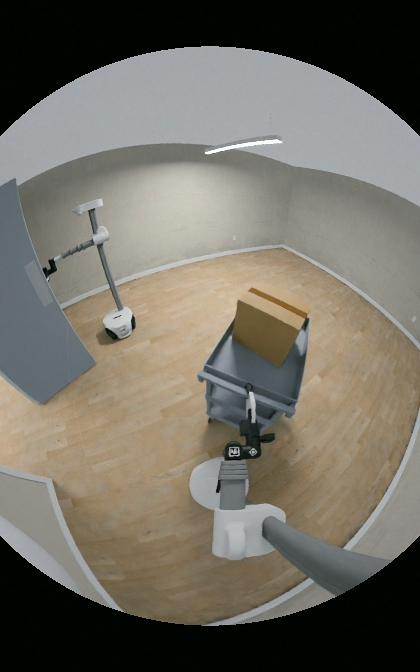

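Emit:
move --r1 '{"base":{"strafe_m":0.5,"translate_m":0.1},"joints":{"wrist_yaw_rad":-0.6},"speeds":{"wrist_yaw_rad":0.11},"pace":"slow","contact_limits":{"translate_m":0.8}}' --cameras '[]' --blocking false

Emit:
wait --seconds 8 --cameras '[]'

Emit:
move --r1 '{"base":{"rotate_rad":-0.6},"joints":{"wrist_yaw_rad":0.0},"speeds":{"wrist_yaw_rad":0.5},"pace":"slow","contact_limits":{"rotate_rad":0.8}}' --cameras '[]' --blocking false

Emit:
wait --seconds 4 --cameras '["r1_head_camera","r1_head_left_camera"]'

Scene clock: 791.73 s.
move: r1 moving
r1.base_odometry: x=-3.518 y=+0.167 heading=-1.365
r1.turned_by_wheels: +0.000
r1.turned_by_imu: +0.000
r1.base_tilt: forward=-1.6 right=+1.3
r1.lidar_m: 0.40 1.79 1.73 1.62 1.50 1.53 1.47 1.38 1.46 1.94 4.25 0.37
r1.base_status: translate_m moving; strafe_m moving
r1.joint_positions: lift_m=+0.678 arm_m=+0.000 wrist_yaw_rad=-0.036 wrist_pitch_rad=+0.004 wrist_roll_rad=+1.568 gripper_m=-0.037
r1.joint_status: wrist_yaw_rad moving
r1.measured_speeds: translate_m=+0.010 strafe_m=+0.050 rotate_rad=+0.001 lift_m=+0.000 arm_m=+0.000 wrist_yaw_rad=-0.131 wrist_pitch_rad=+0.000 wrist_roll_rad=+0.000
r1.motor_effort: lift_m=+21(21) arm_m=+3(4) wheel_0=-4(6) wheel_1=+6(8) wheel_2=+1(3)
r1.servo_current: wrist_yaw_rad=52(124) wrist_pitch_rad=46(52) wrist_roll_rad=46(52) gripper_m=65(65)
r1.contact_limits: translate_m 0.8
r1.hand_pose: x=+0.4560 y=-0.0976 z=+0.8550 quat_wxyz=(+0.708, +0.706, -0.011, -0.014) (m; r1's base frame)
r1.wrist_depth_mm: - 449 407 116 173 - - / - 375 375 126 182 - - / - 410 413 132 195 - - / - 462 455 141 206 - - / - 535 512 150 220 - - / - - 213 161 229 1808 - / - - - 169 252 - 477
r2.base_odometry: x=-3.577 y=+0.483 heading=-2.554
r2.turned_by_wheels: +0.000
r2.turned_by_imu: +0.000
r2.base_tilt: forward=-0.6 right=+0.0
r2.lidar_m: 1.28 0.53 2.23 1.50 1.45 4.53 3.33 1.57 1.30 1.26 1.42 1.28
r2.base_status: not commanded
r2.joint_positions: lift_m=+0.930 arm_m=+0.266 wrist_yaw_rad=+1.489 wrist_pitch_rad=+0.003 wrist_roll_rad=+0.002 gripper_m=-0.029
r2.joint_status: not commanded
r2.measured_speeds: all 0
r2.motor_effort: lift_m=+20(20) arm_m=-13(13) wheel_0=+12(12) wheel_1=-7(7) wheel_2=+11(11)
r2.servo_current: wrist_yaw_rad=208(215) wrist_pitch_rad=46(46) wrist_roll_rad=59(59) gripper_m=104(104)
r2.contact_limits: arm_m 0.1; translate_m 0.8
r2.hand_pose: x=+0.5470 y=+0.2803 z=+1.1071 quat_wxyz=(+0.735, +0.000, +0.002, +0.678) (m; r2's base frame)
r2.wrist_depth_mm: - - - 182 - - - / - - - 183 - - - / - - - 185 - - - / - - - 184 - - - / 1499 - 1921 185 - - - / - - 182 186 178 - - / - - - 112 - - -
pictures: none
No camera images: "cameras" was empty.

Scene clock: 797.57 s.
earlier move: r1 done
r1.base_odometry: x=-3.021 y=+0.172 heading=-1.365
r1.turned_by_wheels: -0.001
r1.turned_by_imu: +0.000
r1.base_tilt: forward=-1.6 right=+1.3
r1.lidar_m: 0.43 1.31 1.28 1.45 1.13 1.18 1.59 1.74 1.78 2.39 0.32 0.38
r1.base_status: done
r1.joint_positions: lift_m=+0.678 arm_m=+0.000 wrist_yaw_rad=-0.592 wrist_pitch_rad=+0.004 wrist_roll_rad=+1.568 gripper_m=-0.037
r1.joint_status: all done
r1.measured_speeds: all 0
r1.motor_effort: lift_m=+21(21) arm_m=-4(4) wheel_0=-7(13) wheel_1=+3(8) wheel_2=-1(6)
r1.servo_current: wrist_yaw_rad=52(124) wrist_pitch_rad=46(52) wrist_roll_rad=46(65) gripper_m=59(65)
r1.contact_limits: translate_m 0.8
r1.hand_pose: x=+0.3614 y=-0.2335 z=+0.8550 quat_wxyz=(+0.677, +0.676, -0.205, -0.208) (m; r1's base frame)
r1.wrist_depth_mm: - - - 131 186 - - / - 389 387 136 195 768 - / - 407 407 143 204 - - / - 442 449 150 213 - - / - 504 484 157 224 - - / - - 517 166 231 1808 - / - - - 171 248 - 477
r2.base_odometry: x=-3.577 y=+0.483 heading=-2.554
r2.turned_by_wheels: +0.000
r2.turned_by_imu: +0.001
r2.base_tilt: forward=-0.6 right=+0.1
r2.lidar_m: 1.28 0.54 1.49 1.24 1.37 4.51 3.32 1.61 1.30 1.28 1.42 1.31
r2.base_status: not commanded
r2.joint_positions: lift_m=+0.930 arm_m=+0.266 wrist_yaw_rad=+1.489 wrist_pitch_rad=+0.003 wrist_roll_rad=+0.002 gripper_m=-0.029
r2.joint_status: not commanded
r2.measured_speeds: all 0
r2.on_its_own: wrist_yaw_rad is at rest, and its servo_current (215 mA) is outside its rest range (0 to 104 mA)
r2.motor_effort: lift_m=+20(20) arm_m=-13(13) wheel_0=+12(12) wheel_1=-7(8) wheel_2=+11(11)
r2.servo_current: wrist_yaw_rad=215(221) wrist_pitch_rad=39(52) wrist_roll_rad=46(65) gripper_m=104(111)
r2.contact_limits: arm_m 0.1; translate_m 0.8
r2.hand_pose: x=+0.5470 y=+0.2803 z=+1.1071 quat_wxyz=(+0.735, +0.000, +0.002, +0.678) (m; r2's base frame)
r2.wrist_depth_mm: - - - 182 - - - / - - - 182 - - - / - - - 185 - - - / - - - 183 - - - / 1281 1499 1537 185 - - - / - - 182 187 177 - - / - 134 - 112 - - -
wait: 5.83 of 8 s (r1 has come to rest)
pictures: none
No camera images: "cameras" was empty.

Scene clock: 798.07 s.
move: r1 moving
r1.base_odometry: x=-3.021 y=+0.172 heading=-1.491
r1.turned_by_wheels: -0.125
r1.turned_by_imu: -0.126
r1.base_tilt: forward=-1.6 right=+1.3
r1.lidar_m: 0.40 1.46 1.26 1.37 1.14 1.17 1.41 1.75 1.76 2.16 0.34 0.36
r1.base_status: rotate_rad moving
r1.joint_positions: lift_m=+0.678 arm_m=+0.000 wrist_yaw_rad=-0.400 wrist_pitch_rad=+0.004 wrist_roll_rad=+1.568 gripper_m=-0.037
r1.joint_status: wrist_yaw_rad moving
r1.measured_speeds: translate_m=+0.000 strafe_m=+0.001 rotate_rad=-0.489 lift_m=+0.000 arm_m=+0.000 wrist_yaw_rad=+0.508 wrist_pitch_rad=+0.000 wrist_roll_rad=+0.000
r1.motor_effort: lift_m=+21(21) arm_m=+4(4) wheel_0=+11(12) wheel_1=+4(8) wheel_2=+1(5)
r1.servo_current: wrist_yaw_rad=78(78) wrist_pitch_rad=46(46) wrist_roll_rad=46(65) gripper_m=52(65)
r1.contact_limits: rotate_rad 0.8
r1.hand_pose: x=+0.4024 y=-0.1929 z=+0.8550 quat_wxyz=(+0.694, +0.692, -0.139, -0.142) (m; r1's base frame)
r1.wrist_depth_mm: - - 564 127 183 - - / - 387 382 133 191 - - / - 407 410 139 201 - - / - 445 442 146 211 - - / - 504 488 154 222 - - / - - 517 163 228 1863 - / - - - 167 248 1499 469
r2.base_odometry: x=-3.577 y=+0.483 heading=-2.554
r2.turned_by_wheels: +0.000
r2.turned_by_imu: +0.000
r2.base_tilt: forward=-0.6 right=+0.0
r2.lidar_m: 1.26 0.53 1.47 1.29 1.37 4.54 3.33 1.58 1.30 1.28 1.42 1.29
r2.base_status: not commanded
r2.joint_positions: lift_m=+0.930 arm_m=+0.266 wrist_yaw_rad=+1.489 wrist_pitch_rad=+0.003 wrist_roll_rad=+0.002 gripper_m=-0.029
r2.joint_status: not commanded
r2.measured_speeds: all 0
r2.motor_effort: lift_m=+20(20) arm_m=-13(13) wheel_0=+12(12) wheel_1=-7(7) wheel_2=+11(11)
r2.servo_current: wrist_yaw_rad=208(221) wrist_pitch_rad=39(46) wrist_roll_rad=33(52) gripper_m=104(111)
r2.contact_limits: arm_m 0.1; translate_m 0.8
r2.hand_pose: x=+0.5470 y=+0.2803 z=+1.1071 quat_wxyz=(+0.735, +0.000, +0.002, +0.678) (m; r2's base frame)
r2.wrist_depth_mm: - - - 182 - - - / - - - 182 - - - / - - - 185 - - - / - - - 185 - - - / 1308 1576 - 185 - - - / - - 182 187 177 - - / - 134 - 112 - - -
pictures: none
No camera images: "cameras" was empty.

Scene clock: 799.53 s.
earlier move: r1 done
r1.base_odometry: x=-3.021 y=+0.172 heading=-1.964
r1.turned_by_wheels: -0.474
r1.turned_by_imu: -0.475
r1.base_tilt: forward=-1.6 right=+1.3
r1.lidar_m: 0.40 0.45 1.46 1.28 1.41 1.13 1.19 1.51 1.73 1.78 2.25 0.38
r1.base_status: done
r1.joint_positions: lift_m=+0.678 arm_m=+0.000 wrist_yaw_rad=+0.006 wrist_pitch_rad=+0.004 wrist_roll_rad=+1.568 gripper_m=-0.037
r1.joint_status: all done
r1.measured_speeds: all 0
r1.motor_effort: lift_m=+21(21) arm_m=-4(4) wheel_0=+7(12) wheel_1=+4(8) wheel_2=+3(7)
r1.servo_current: wrist_yaw_rad=52(91) wrist_pitch_rad=46(52) wrist_roll_rad=52(65) gripper_m=59(65)
r1.contact_limits: rotate_rad 0.8
r1.hand_pose: x=+0.4598 y=-0.0856 z=+0.8550 quat_wxyz=(+0.708, +0.706, +0.003, +0.001) (m; r1's base frame)
r1.wrist_depth_mm: - - - 196 198 1537 - / - - 512 147 205 788 - / - 410 407 151 211 - - / - 436 436 156 219 - - / - 477 469 161 226 - - / - 521 488 167 229 1983 - / - - - 170 241 - -
r2.base_odometry: x=-3.577 y=+0.483 heading=-2.554
r2.turned_by_wheels: +0.000
r2.turned_by_imu: +0.000
r2.base_tilt: forward=-0.6 right=+0.0
r2.lidar_m: 1.28 0.55 1.47 1.35 1.40 4.51 3.32 1.61 1.29 1.27 1.41 1.29
r2.base_status: not commanded
r2.joint_positions: lift_m=+0.930 arm_m=+0.266 wrist_yaw_rad=+1.489 wrist_pitch_rad=+0.003 wrist_roll_rad=+0.002 gripper_m=-0.029
r2.joint_status: not commanded
r2.measured_speeds: all 0
r2.on_its_own: wrist_yaw_rad is at rest, and its servo_current (202 mA) is outside its rest range (0 to 104 mA)
r2.motor_effort: lift_m=+20(20) arm_m=-13(13) wheel_0=+12(13) wheel_1=-7(7) wheel_2=+11(11)
r2.servo_current: wrist_yaw_rad=202(221) wrist_pitch_rad=39(52) wrist_roll_rad=39(59) gripper_m=104(111)
r2.contact_limits: arm_m 0.1; translate_m 0.8
r2.hand_pose: x=+0.5470 y=+0.2803 z=+1.1071 quat_wxyz=(+0.735, +0.000, +0.002, +0.678) (m; r2's base frame)
r2.wrist_depth_mm: - - - 182 - - - / - - - 182 - - - / - - - 186 - - - / - - - 185 - - - / 1366 - 1618 185 - - - / - - 181 187 177 - - / - 133 - 112 - - -
wait: 1.47 of 4 s (r1 has come to rest)
pictures: r1_head_camera, r1_head_left_camera
Images, in order (width x height): r1_head_camera 420x560, r1_head_left_camera 420x672.

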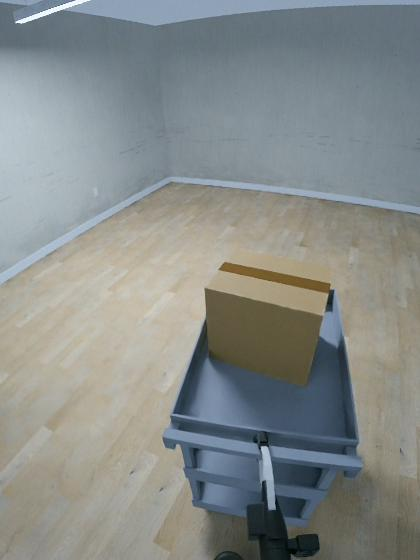

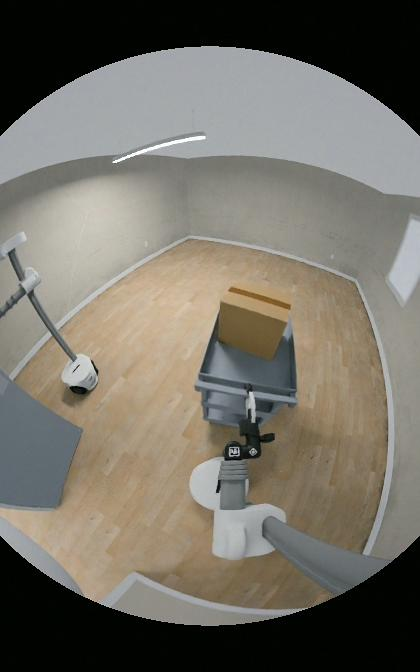

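Emit:
move --r1 '{"base":{"translate_m":0.55,"strafe_m":-0.06},"pace":"slow","contact_limits":{"translate_m":0.8}}' --cameras '[]' --blocking false

Emit:
wait --seconds 8 --cameras '[]'

Emit:
move --r1 '{"base":{"strafe_m":0.45,"translate_m":0.1},"joints":{"wrist_yaw_rad":-0.5},"speeds":{"wrist_yaw_rad":0.11},"pace":"slow","contact_limits":{"translate_m":0.8}}' --cameras '[]' --blocking false

Emit:
wait --seconds 8 --cameras '[]'

Emit:
move --r1 '{"base":{"rotate_rad":-0.5},"joints":{"wrist_yaw_rad":0.0},"speeds":{"wrist_yaw_rad":0.5},"pace":"slow","contact_limits":{"rotate_rad":0.8}}' --cameras '[]' --blocking false

Emit:
wait --seconds 4 --cameras '["r1_head_camera","r1_head_left_camera","r1_head_right_camera","r1_wrist_camera"]'

Scene clock: 811.27 s.
move: r1 moving
r1.base_odometry: x=-3.027 y=+0.161 heading=-1.963
r1.turned_by_wheels: +0.001
r1.turned_by_imu: +0.001
r1.base_tilt: forward=-1.6 right=+1.2
r1.lidar_m: 0.40 0.46 1.45 1.27 1.39 1.14 1.18 1.50 1.73 1.78 2.27 0.39
r1.base_status: translate_m moving; strafe_m moving
r1.joint_positions: lift_m=+0.678 arm_m=+0.000 wrist_yaw_rad=+0.006 wrist_pitch_rad=+0.004 wrist_roll_rad=+1.568 gripper_m=-0.037
r1.joint_status: not commanded
r1.measured_speeds: translate_m=+0.048 strafe_m=-0.005 rotate_rad=-0.001 lift_m=+0.000 arm_m=+0.000 wrist_yaw_rad=+0.000 wrist_pitch_rad=+0.000 wrist_roll_rad=+0.000
r1.motor_effort: lift_m=+20(21) arm_m=+4(4) wheel_0=+13(13) wheel_1=+5(8) wheel_2=-7(9)
r1.servo_current: wrist_yaw_rad=52(72) wrist_pitch_rad=46(46) wrist_roll_rad=46(52) gripper_m=59(65)
r1.contact_limits: translate_m 0.8
r1.hand_pose: x=+0.4598 y=-0.0856 z=+0.8550 quat_wxyz=(+0.708, +0.706, +0.003, +0.001) (m; r1's base frame)
r1.wrist_depth_mm: - - - 194 197 707 - / - - 496 145 204 788 - / - 407 407 150 209 - - / - 436 436 155 216 - - / - 473 469 160 225 - - / - 525 492 166 229 1983 - / - - - 169 241 - -
r2.base_odometry: x=-3.577 y=+0.483 heading=-2.554
r2.turned_by_wheels: +0.000
r2.turned_by_imu: +0.000
r2.base_tilt: forward=-0.6 right=+0.0
r2.lidar_m: 1.28 0.55 1.49 1.34 1.40 4.50 3.30 1.59 1.29 1.25 1.42 1.31
r2.base_status: not commanded
r2.joint_positions: lift_m=+0.930 arm_m=+0.266 wrist_yaw_rad=+1.489 wrist_pitch_rad=+0.003 wrist_roll_rad=+0.002 gripper_m=-0.029
r2.joint_status: not commanded
r2.measured_speeds: all 0
r2.motor_effort: lift_m=+20(20) arm_m=-13(13) wheel_0=+12(12) wheel_1=-7(7) wheel_2=+11(11)
r2.servo_current: wrist_yaw_rad=208(221) wrist_pitch_rad=33(46) wrist_roll_rad=33(59) gripper_m=104(104)
r2.contact_limits: arm_m 0.1; translate_m 0.8
r2.hand_pose: x=+0.5470 y=+0.2803 z=+1.1071 quat_wxyz=(+0.735, +0.000, +0.002, +0.678) (m; r2's base frame)
r2.wrist_depth_mm: - - - 182 - - - / - - - 183 - - - / - - - 186 - - - / - - - 183 - - - / 1397 - 1618 185 - - - / - - 182 186 178 - - / - 134 - 112 - - -
pictures: none
No camera images: "cameras" was empty.

Scene clock: 817.57 s.
earlier move: r1 done
r1.base_odometry: x=-3.287 y=-0.313 heading=-1.965
r1.turned_by_wheels: -0.001
r1.turned_by_imu: -0.005
r1.base_tilt: forward=-1.6 right=+1.3
r1.lidar_m: 0.39 3.06 1.45 1.35 1.39 1.68 1.68 2.06 1.91 1.94 2.45 0.39
r1.base_status: done
r1.joint_positions: lift_m=+0.678 arm_m=+0.000 wrist_yaw_rad=-0.004 wrist_pitch_rad=+0.004 wrist_roll_rad=+1.568 gripper_m=-0.037
r1.joint_status: not commanded
r1.measured_speeds: all 0
r1.motor_effort: lift_m=+21(21) arm_m=+4(4) wheel_0=+0(13) wheel_1=+2(9) wheel_2=-7(12)
r1.servo_current: wrist_yaw_rad=52(72) wrist_pitch_rad=46(52) wrist_roll_rad=46(72) gripper_m=52(65)
r1.contact_limits: translate_m 0.8
r1.hand_pose: x=+0.4589 y=-0.0886 z=+0.8550 quat_wxyz=(+0.708, +0.706, +0.000, -0.003) (m; r1's base frame)
r1.wrist_depth_mm: - - - 134 189 - - / - 392 392 139 196 768 - / - 410 404 145 205 - - / - 442 445 151 214 - - / - 500 484 158 224 - - / - - 204 165 230 1863 - / - - - 169 244 1576 1255
r2.base_odometry: x=-3.577 y=+0.483 heading=-2.554
r2.turned_by_wheels: +0.000
r2.turned_by_imu: +0.001
r2.base_tilt: forward=-0.6 right=+0.0
r2.lidar_m: 1.27 0.52 2.24 1.35 1.42 4.55 3.30 1.57 1.30 1.27 1.40 1.29
r2.base_status: not commanded
r2.joint_positions: lift_m=+0.930 arm_m=+0.266 wrist_yaw_rad=+1.489 wrist_pitch_rad=+0.003 wrist_roll_rad=+0.002 gripper_m=-0.029
r2.joint_status: not commanded
r2.measured_speeds: all 0
r2.on_its_own: wrist_yaw_rad is at rest, and its servo_current (215 mA) is outside its rest range (0 to 104 mA)
r2.motor_effort: lift_m=+19(20) arm_m=-13(13) wheel_0=+12(13) wheel_1=-7(7) wheel_2=+11(12)
r2.servo_current: wrist_yaw_rad=215(228) wrist_pitch_rad=46(52) wrist_roll_rad=59(65) gripper_m=104(111)
r2.contact_limits: arm_m 0.1; translate_m 0.8
r2.hand_pose: x=+0.5470 y=+0.2803 z=+1.1071 quat_wxyz=(+0.735, +0.000, +0.002, +0.678) (m; r2's base frame)
r2.wrist_depth_mm: - - - 182 - - - / - - - 183 - - - / - - - 185 - - - / - - - 183 - - - / - - - 185 - - - / - - 182 187 177 - - / - - - 112 - - -
wait: 6.30 of 8 s (r1 has come to rest)
pictures: none
No camera images: "cameras" was empty.

Scene clock: 818.07 s.
move: r1 moving
r1.base_odometry: x=-3.277 y=-0.321 heading=-1.966
r1.turned_by_wheels: -0.001
r1.turned_by_imu: -0.001
r1.base_tilt: forward=-1.6 right=+1.3
r1.lidar_m: 0.41 3.02 1.43 1.34 1.37 1.66 1.71 2.09 1.90 1.93 2.44 0.39
r1.base_status: translate_m moving; strafe_m moving
r1.joint_positions: lift_m=+0.678 arm_m=+0.000 wrist_yaw_rad=-0.049 wrist_pitch_rad=+0.004 wrist_roll_rad=+1.568 gripper_m=-0.037
r1.joint_status: wrist_yaw_rad moving
r1.measured_speeds: translate_m=+0.011 strafe_m=+0.049 rotate_rad=+0.000 lift_m=+0.000 arm_m=+0.000 wrist_yaw_rad=-0.123 wrist_pitch_rad=+0.000 wrist_roll_rad=+0.000
r1.motor_effort: lift_m=+21(21) arm_m=+2(4) wheel_0=-11(11) wheel_1=+4(6) wheel_2=-4(7)
r1.servo_current: wrist_yaw_rad=46(72) wrist_pitch_rad=46(46) wrist_roll_rad=59(59) gripper_m=59(59)
r1.contact_limits: translate_m 0.8
r1.hand_pose: x=+0.4547 y=-0.1015 z=+0.8550 quat_wxyz=(+0.708, +0.706, -0.016, -0.019) (m; r1's base frame)
r1.wrist_depth_mm: - - - 139 195 - - / - 433 413 143 202 788 - / - 410 413 149 208 - - / - 439 439 154 217 - - / - 484 477 160 226 - - / - - 204 167 229 1983 - / - - - 171 244 1618 466
r2.base_odometry: x=-3.577 y=+0.483 heading=-2.554
r2.turned_by_wheels: +0.000
r2.turned_by_imu: +0.000
r2.base_tilt: forward=-0.7 right=+0.0
r2.lidar_m: 1.26 0.52 2.22 1.33 1.43 4.53 3.28 1.59 1.29 1.27 1.42 1.29
r2.base_status: not commanded
r2.joint_positions: lift_m=+0.930 arm_m=+0.266 wrist_yaw_rad=+1.489 wrist_pitch_rad=+0.003 wrist_roll_rad=+0.002 gripper_m=-0.029
r2.joint_status: not commanded
r2.measured_speeds: all 0
r2.motor_effort: lift_m=+20(20) arm_m=-13(13) wheel_0=+12(13) wheel_1=-7(7) wheel_2=+11(11)
r2.servo_current: wrist_yaw_rad=202(215) wrist_pitch_rad=39(52) wrist_roll_rad=52(52) gripper_m=111(111)
r2.contact_limits: arm_m 0.1; translate_m 0.8
r2.hand_pose: x=+0.5470 y=+0.2803 z=+1.1071 quat_wxyz=(+0.735, +0.000, +0.002, +0.678) (m; r2's base frame)
r2.wrist_depth_mm: - - - 182 - - - / - - - 182 - - - / - - - 185 - - - / - - - 184 - - - / - - - 185 - - - / - - 182 187 178 - - / - - - 112 - - -
pictures: none
No camera images: "cameras" was empty.

Scene clock: 823.40 s.
earlier move: r1 done
r1.base_odometry: x=-2.911 y=-0.578 heading=-1.965
r1.turned_by_wheels: +0.000
r1.turned_by_imu: +0.001
r1.base_tilt: forward=-1.6 right=+1.3
r1.lidar_m: 0.43 2.57 0.96 0.89 0.98 1.37 1.65 2.09 2.32 2.40 0.32 0.34
r1.base_status: done
r1.joint_positions: lift_m=+0.678 arm_m=+0.000 wrist_yaw_rad=-0.497 wrist_pitch_rad=+0.004 wrist_roll_rad=+1.568 gripper_m=-0.037
r1.joint_status: all done
r1.measured_speeds: all 0
r1.motor_effort: lift_m=+21(21) arm_m=-4(4) wheel_0=-7(14) wheel_1=+2(6) wheel_2=+0(7)
r1.servo_current: wrist_yaw_rad=46(98) wrist_pitch_rad=39(52) wrist_roll_rad=65(65) gripper_m=59(65)
r1.contact_limits: translate_m 0.8
r1.hand_pose: x=+0.3826 y=-0.2144 z=+0.8550 quat_wxyz=(+0.686, +0.685, -0.173, -0.175) (m; r1's base frame)
r1.wrist_depth_mm: - - 512 128 183 - - / - 384 384 134 191 - - / - 410 413 140 202 - - / - 449 449 147 212 - - / - 508 492 155 224 - - / - - 525 165 231 1863 - / - - - 171 250 - 1281
r2.base_odometry: x=-3.577 y=+0.483 heading=-2.554
r2.turned_by_wheels: +0.000
r2.turned_by_imu: +0.001
r2.base_tilt: forward=-0.6 right=+0.0
r2.lidar_m: 1.26 0.54 2.23 0.87 1.00 4.51 3.31 1.63 1.28 1.26 1.43 1.31
r2.base_status: not commanded
r2.joint_positions: lift_m=+0.930 arm_m=+0.266 wrist_yaw_rad=+1.489 wrist_pitch_rad=+0.003 wrist_roll_rad=+0.002 gripper_m=-0.029
r2.joint_status: not commanded
r2.measured_speeds: all 0
r2.on_its_own: wrist_yaw_rad is at rest, and its servo_current (208 mA) is outside its rest range (0 to 104 mA)
r2.motor_effort: lift_m=+20(20) arm_m=-13(13) wheel_0=+11(13) wheel_1=-7(7) wheel_2=+11(12)
r2.servo_current: wrist_yaw_rad=208(221) wrist_pitch_rad=46(52) wrist_roll_rad=52(65) gripper_m=104(111)
r2.contact_limits: arm_m 0.1; translate_m 0.8
r2.hand_pose: x=+0.5470 y=+0.2803 z=+1.1071 quat_wxyz=(+0.735, +0.000, +0.002, +0.678) (m; r2's base frame)
r2.wrist_depth_mm: - - - 182 - - - / - - - 183 - - - / - - - 185 - - - / - - - 184 - - - / - - - 185 - - - / - - 182 186 177 - - / - 1182 - 112 - - -
wait: 5.33 of 8 s (r1 has come to rest)
pictures: none
No camera images: "cameras" was empty.

Scene clock: 823.90 s.
move: r1 moving
r1.base_odometry: x=-2.910 y=-0.578 heading=-2.090
r1.turned_by_wheels: -0.125
r1.turned_by_imu: -0.126
r1.base_tilt: forward=-1.6 right=+1.3
r1.lidar_m: 0.43 2.72 2.36 0.90 0.96 1.18 1.65 1.88 2.36 2.36 0.34 0.34
r1.base_status: rotate_rad moving
r1.joint_positions: lift_m=+0.678 arm_m=+0.000 wrist_yaw_rad=-0.299 wrist_pitch_rad=+0.004 wrist_roll_rad=+1.568 gripper_m=-0.037
r1.joint_status: wrist_yaw_rad moving
r1.measured_speeds: translate_m=-0.001 strafe_m=+0.000 rotate_rad=-0.485 lift_m=+0.000 arm_m=+0.000 wrist_yaw_rad=+0.601 wrist_pitch_rad=+0.000 wrist_roll_rad=+0.000
r1.motor_effort: lift_m=+21(21) arm_m=+4(4) wheel_0=+10(10) wheel_1=+7(7) wheel_2=+1(6)
r1.servo_current: wrist_yaw_rad=85(143) wrist_pitch_rad=46(46) wrist_roll_rad=52(72) gripper_m=59(65)
r1.contact_limits: rotate_rad 0.8
r1.hand_pose: x=+0.4207 y=-0.1684 z=+0.8550 quat_wxyz=(+0.700, +0.699, -0.104, -0.107) (m; r1's base frame)
r1.wrist_depth_mm: - 480 421 119 173 - - / - 373 370 - 183 - - / - 404 404 132 196 - - / - 449 449 140 206 - - / - 525 500 149 220 - - / - - 539 160 228 1808 - / - - - 167 249 1618 473
r2.base_odometry: x=-3.577 y=+0.483 heading=-2.554
r2.turned_by_wheels: +0.000
r2.turned_by_imu: +0.000
r2.base_tilt: forward=-0.6 right=+0.0
r2.lidar_m: 1.27 0.52 2.25 0.88 1.01 4.50 3.29 1.59 1.28 1.28 1.43 1.28
r2.base_status: not commanded
r2.joint_positions: lift_m=+0.930 arm_m=+0.266 wrist_yaw_rad=+1.489 wrist_pitch_rad=+0.003 wrist_roll_rad=+0.002 gripper_m=-0.029
r2.joint_status: not commanded
r2.measured_speeds: all 0
r2.motor_effort: lift_m=+20(20) arm_m=-13(13) wheel_0=+12(12) wheel_1=-7(7) wheel_2=+11(11)
r2.servo_current: wrist_yaw_rad=202(215) wrist_pitch_rad=46(46) wrist_roll_rad=39(59) gripper_m=111(111)
r2.contact_limits: arm_m 0.1; translate_m 0.8
r2.hand_pose: x=+0.5470 y=+0.2803 z=+1.1071 quat_wxyz=(+0.735, +0.000, +0.002, +0.678) (m; r2's base frame)
r2.wrist_depth_mm: - - - 182 - - - / - - - 183 - - - / - - - 185 - - - / - - - 184 - - - / - 1160 - 185 - - - / - - 182 186 178 - - / - 1205 - 112 - - -
pictures: none
No camera images: "cameras" was empty.

Scene clock: 825.10 s.
earlier move: r1 done
r1.base_odometry: x=-2.910 y=-0.578 heading=-2.464
r1.turned_by_wheels: -0.374
r1.turned_by_imu: -0.375
r1.base_tilt: forward=-1.6 right=+1.2
r1.lidar_m: 0.41 0.46 2.56 0.94 0.88 0.95 1.43 1.68 2.14 2.33 2.38 0.40
r1.base_status: done
r1.joint_positions: lift_m=+0.678 arm_m=+0.000 wrist_yaw_rad=+0.001 wrist_pitch_rad=+0.004 wrist_roll_rad=+1.568 gripper_m=-0.037
r1.joint_status: all done
r1.measured_speeds: all 0
r1.motor_effort: lift_m=+21(21) arm_m=+4(4) wheel_0=+9(15) wheel_1=+5(7) wheel_2=+1(7)
r1.servo_current: wrist_yaw_rad=59(143) wrist_pitch_rad=46(52) wrist_roll_rad=59(72) gripper_m=52(65)
r1.contact_limits: rotate_rad 0.8
r1.hand_pose: x=+0.4593 y=-0.0872 z=+0.8550 quat_wxyz=(+0.708, +0.706, +0.002, -0.001) (m; r1's base frame)
r1.wrist_depth_mm: - - - 136 190 715 - / - 413 397 140 198 778 - / - 410 404 145 206 - - / - 442 439 151 214 - - / - 484 480 158 224 - - / - - 504 165 229 1921 - / - - - 169 244 - 469
r2.base_odometry: x=-3.577 y=+0.483 heading=-2.554
r2.turned_by_wheels: +0.000
r2.turned_by_imu: +0.000
r2.base_tilt: forward=-0.6 right=+0.0
r2.lidar_m: 1.27 0.54 2.25 0.89 1.00 4.52 3.30 1.61 1.30 1.27 1.41 1.30
r2.base_status: not commanded
r2.joint_positions: lift_m=+0.930 arm_m=+0.266 wrist_yaw_rad=+1.489 wrist_pitch_rad=+0.003 wrist_roll_rad=+0.002 gripper_m=-0.029
r2.joint_status: not commanded
r2.measured_speeds: all 0
r2.on_its_own: wrist_yaw_rad is at rest, and its servo_current (202 mA) is outside its rest range (0 to 104 mA)
r2.motor_effort: lift_m=+20(20) arm_m=-13(13) wheel_0=+12(12) wheel_1=-7(7) wheel_2=+11(11)
r2.servo_current: wrist_yaw_rad=202(228) wrist_pitch_rad=46(46) wrist_roll_rad=52(65) gripper_m=98(111)
r2.contact_limits: arm_m 0.1; translate_m 0.8
r2.hand_pose: x=+0.5470 y=+0.2803 z=+1.1071 quat_wxyz=(+0.735, +0.000, +0.002, +0.678) (m; r2's base frame)
r2.wrist_depth_mm: - - - 182 - - - / - - - 182 - - - / - - - 185 - - - / - - - 184 - - - / 1060 1118 - 185 - - - / - - 181 187 177 - - / - 1118 - 112 - - -
wait: 1.20 of 4 s (r1 has come to rest)
pictures: r1_head_camera, r1_head_left_camera, r1_head_right_camera, r1_wrist_camera
Images, in order (width x height): r1_head_camera 420x560, r1_head_left_camera 420x672, r1_head_right_camera 420x672, r1_wrist_camera 616x392.

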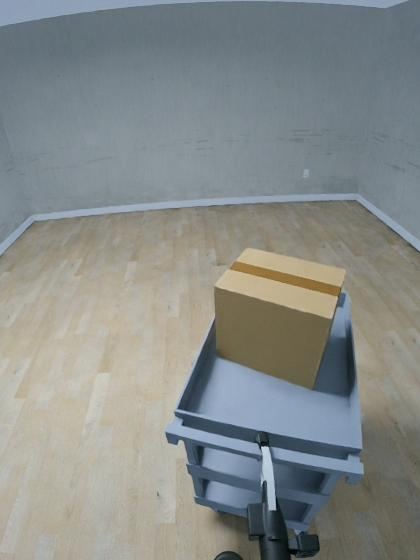

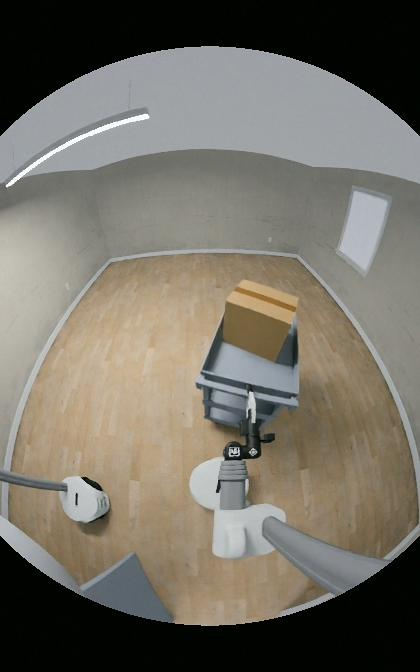

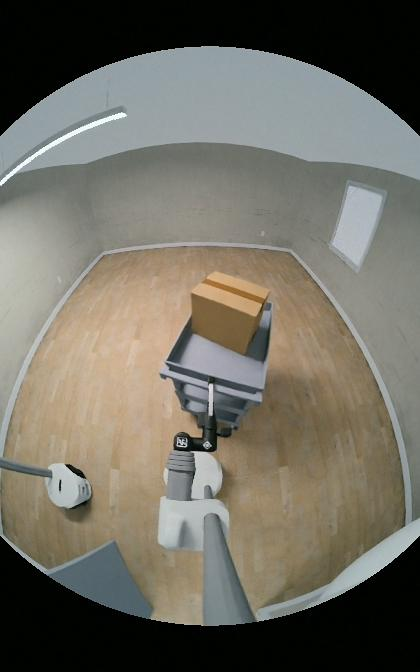

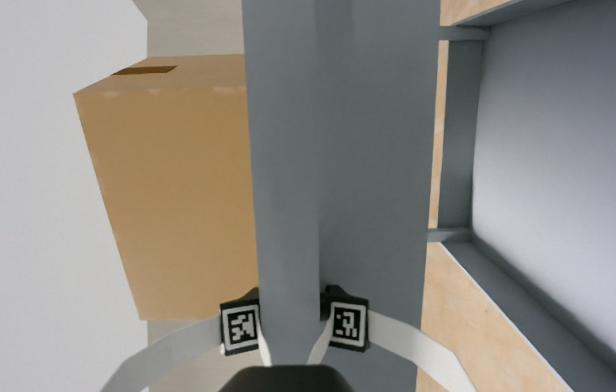

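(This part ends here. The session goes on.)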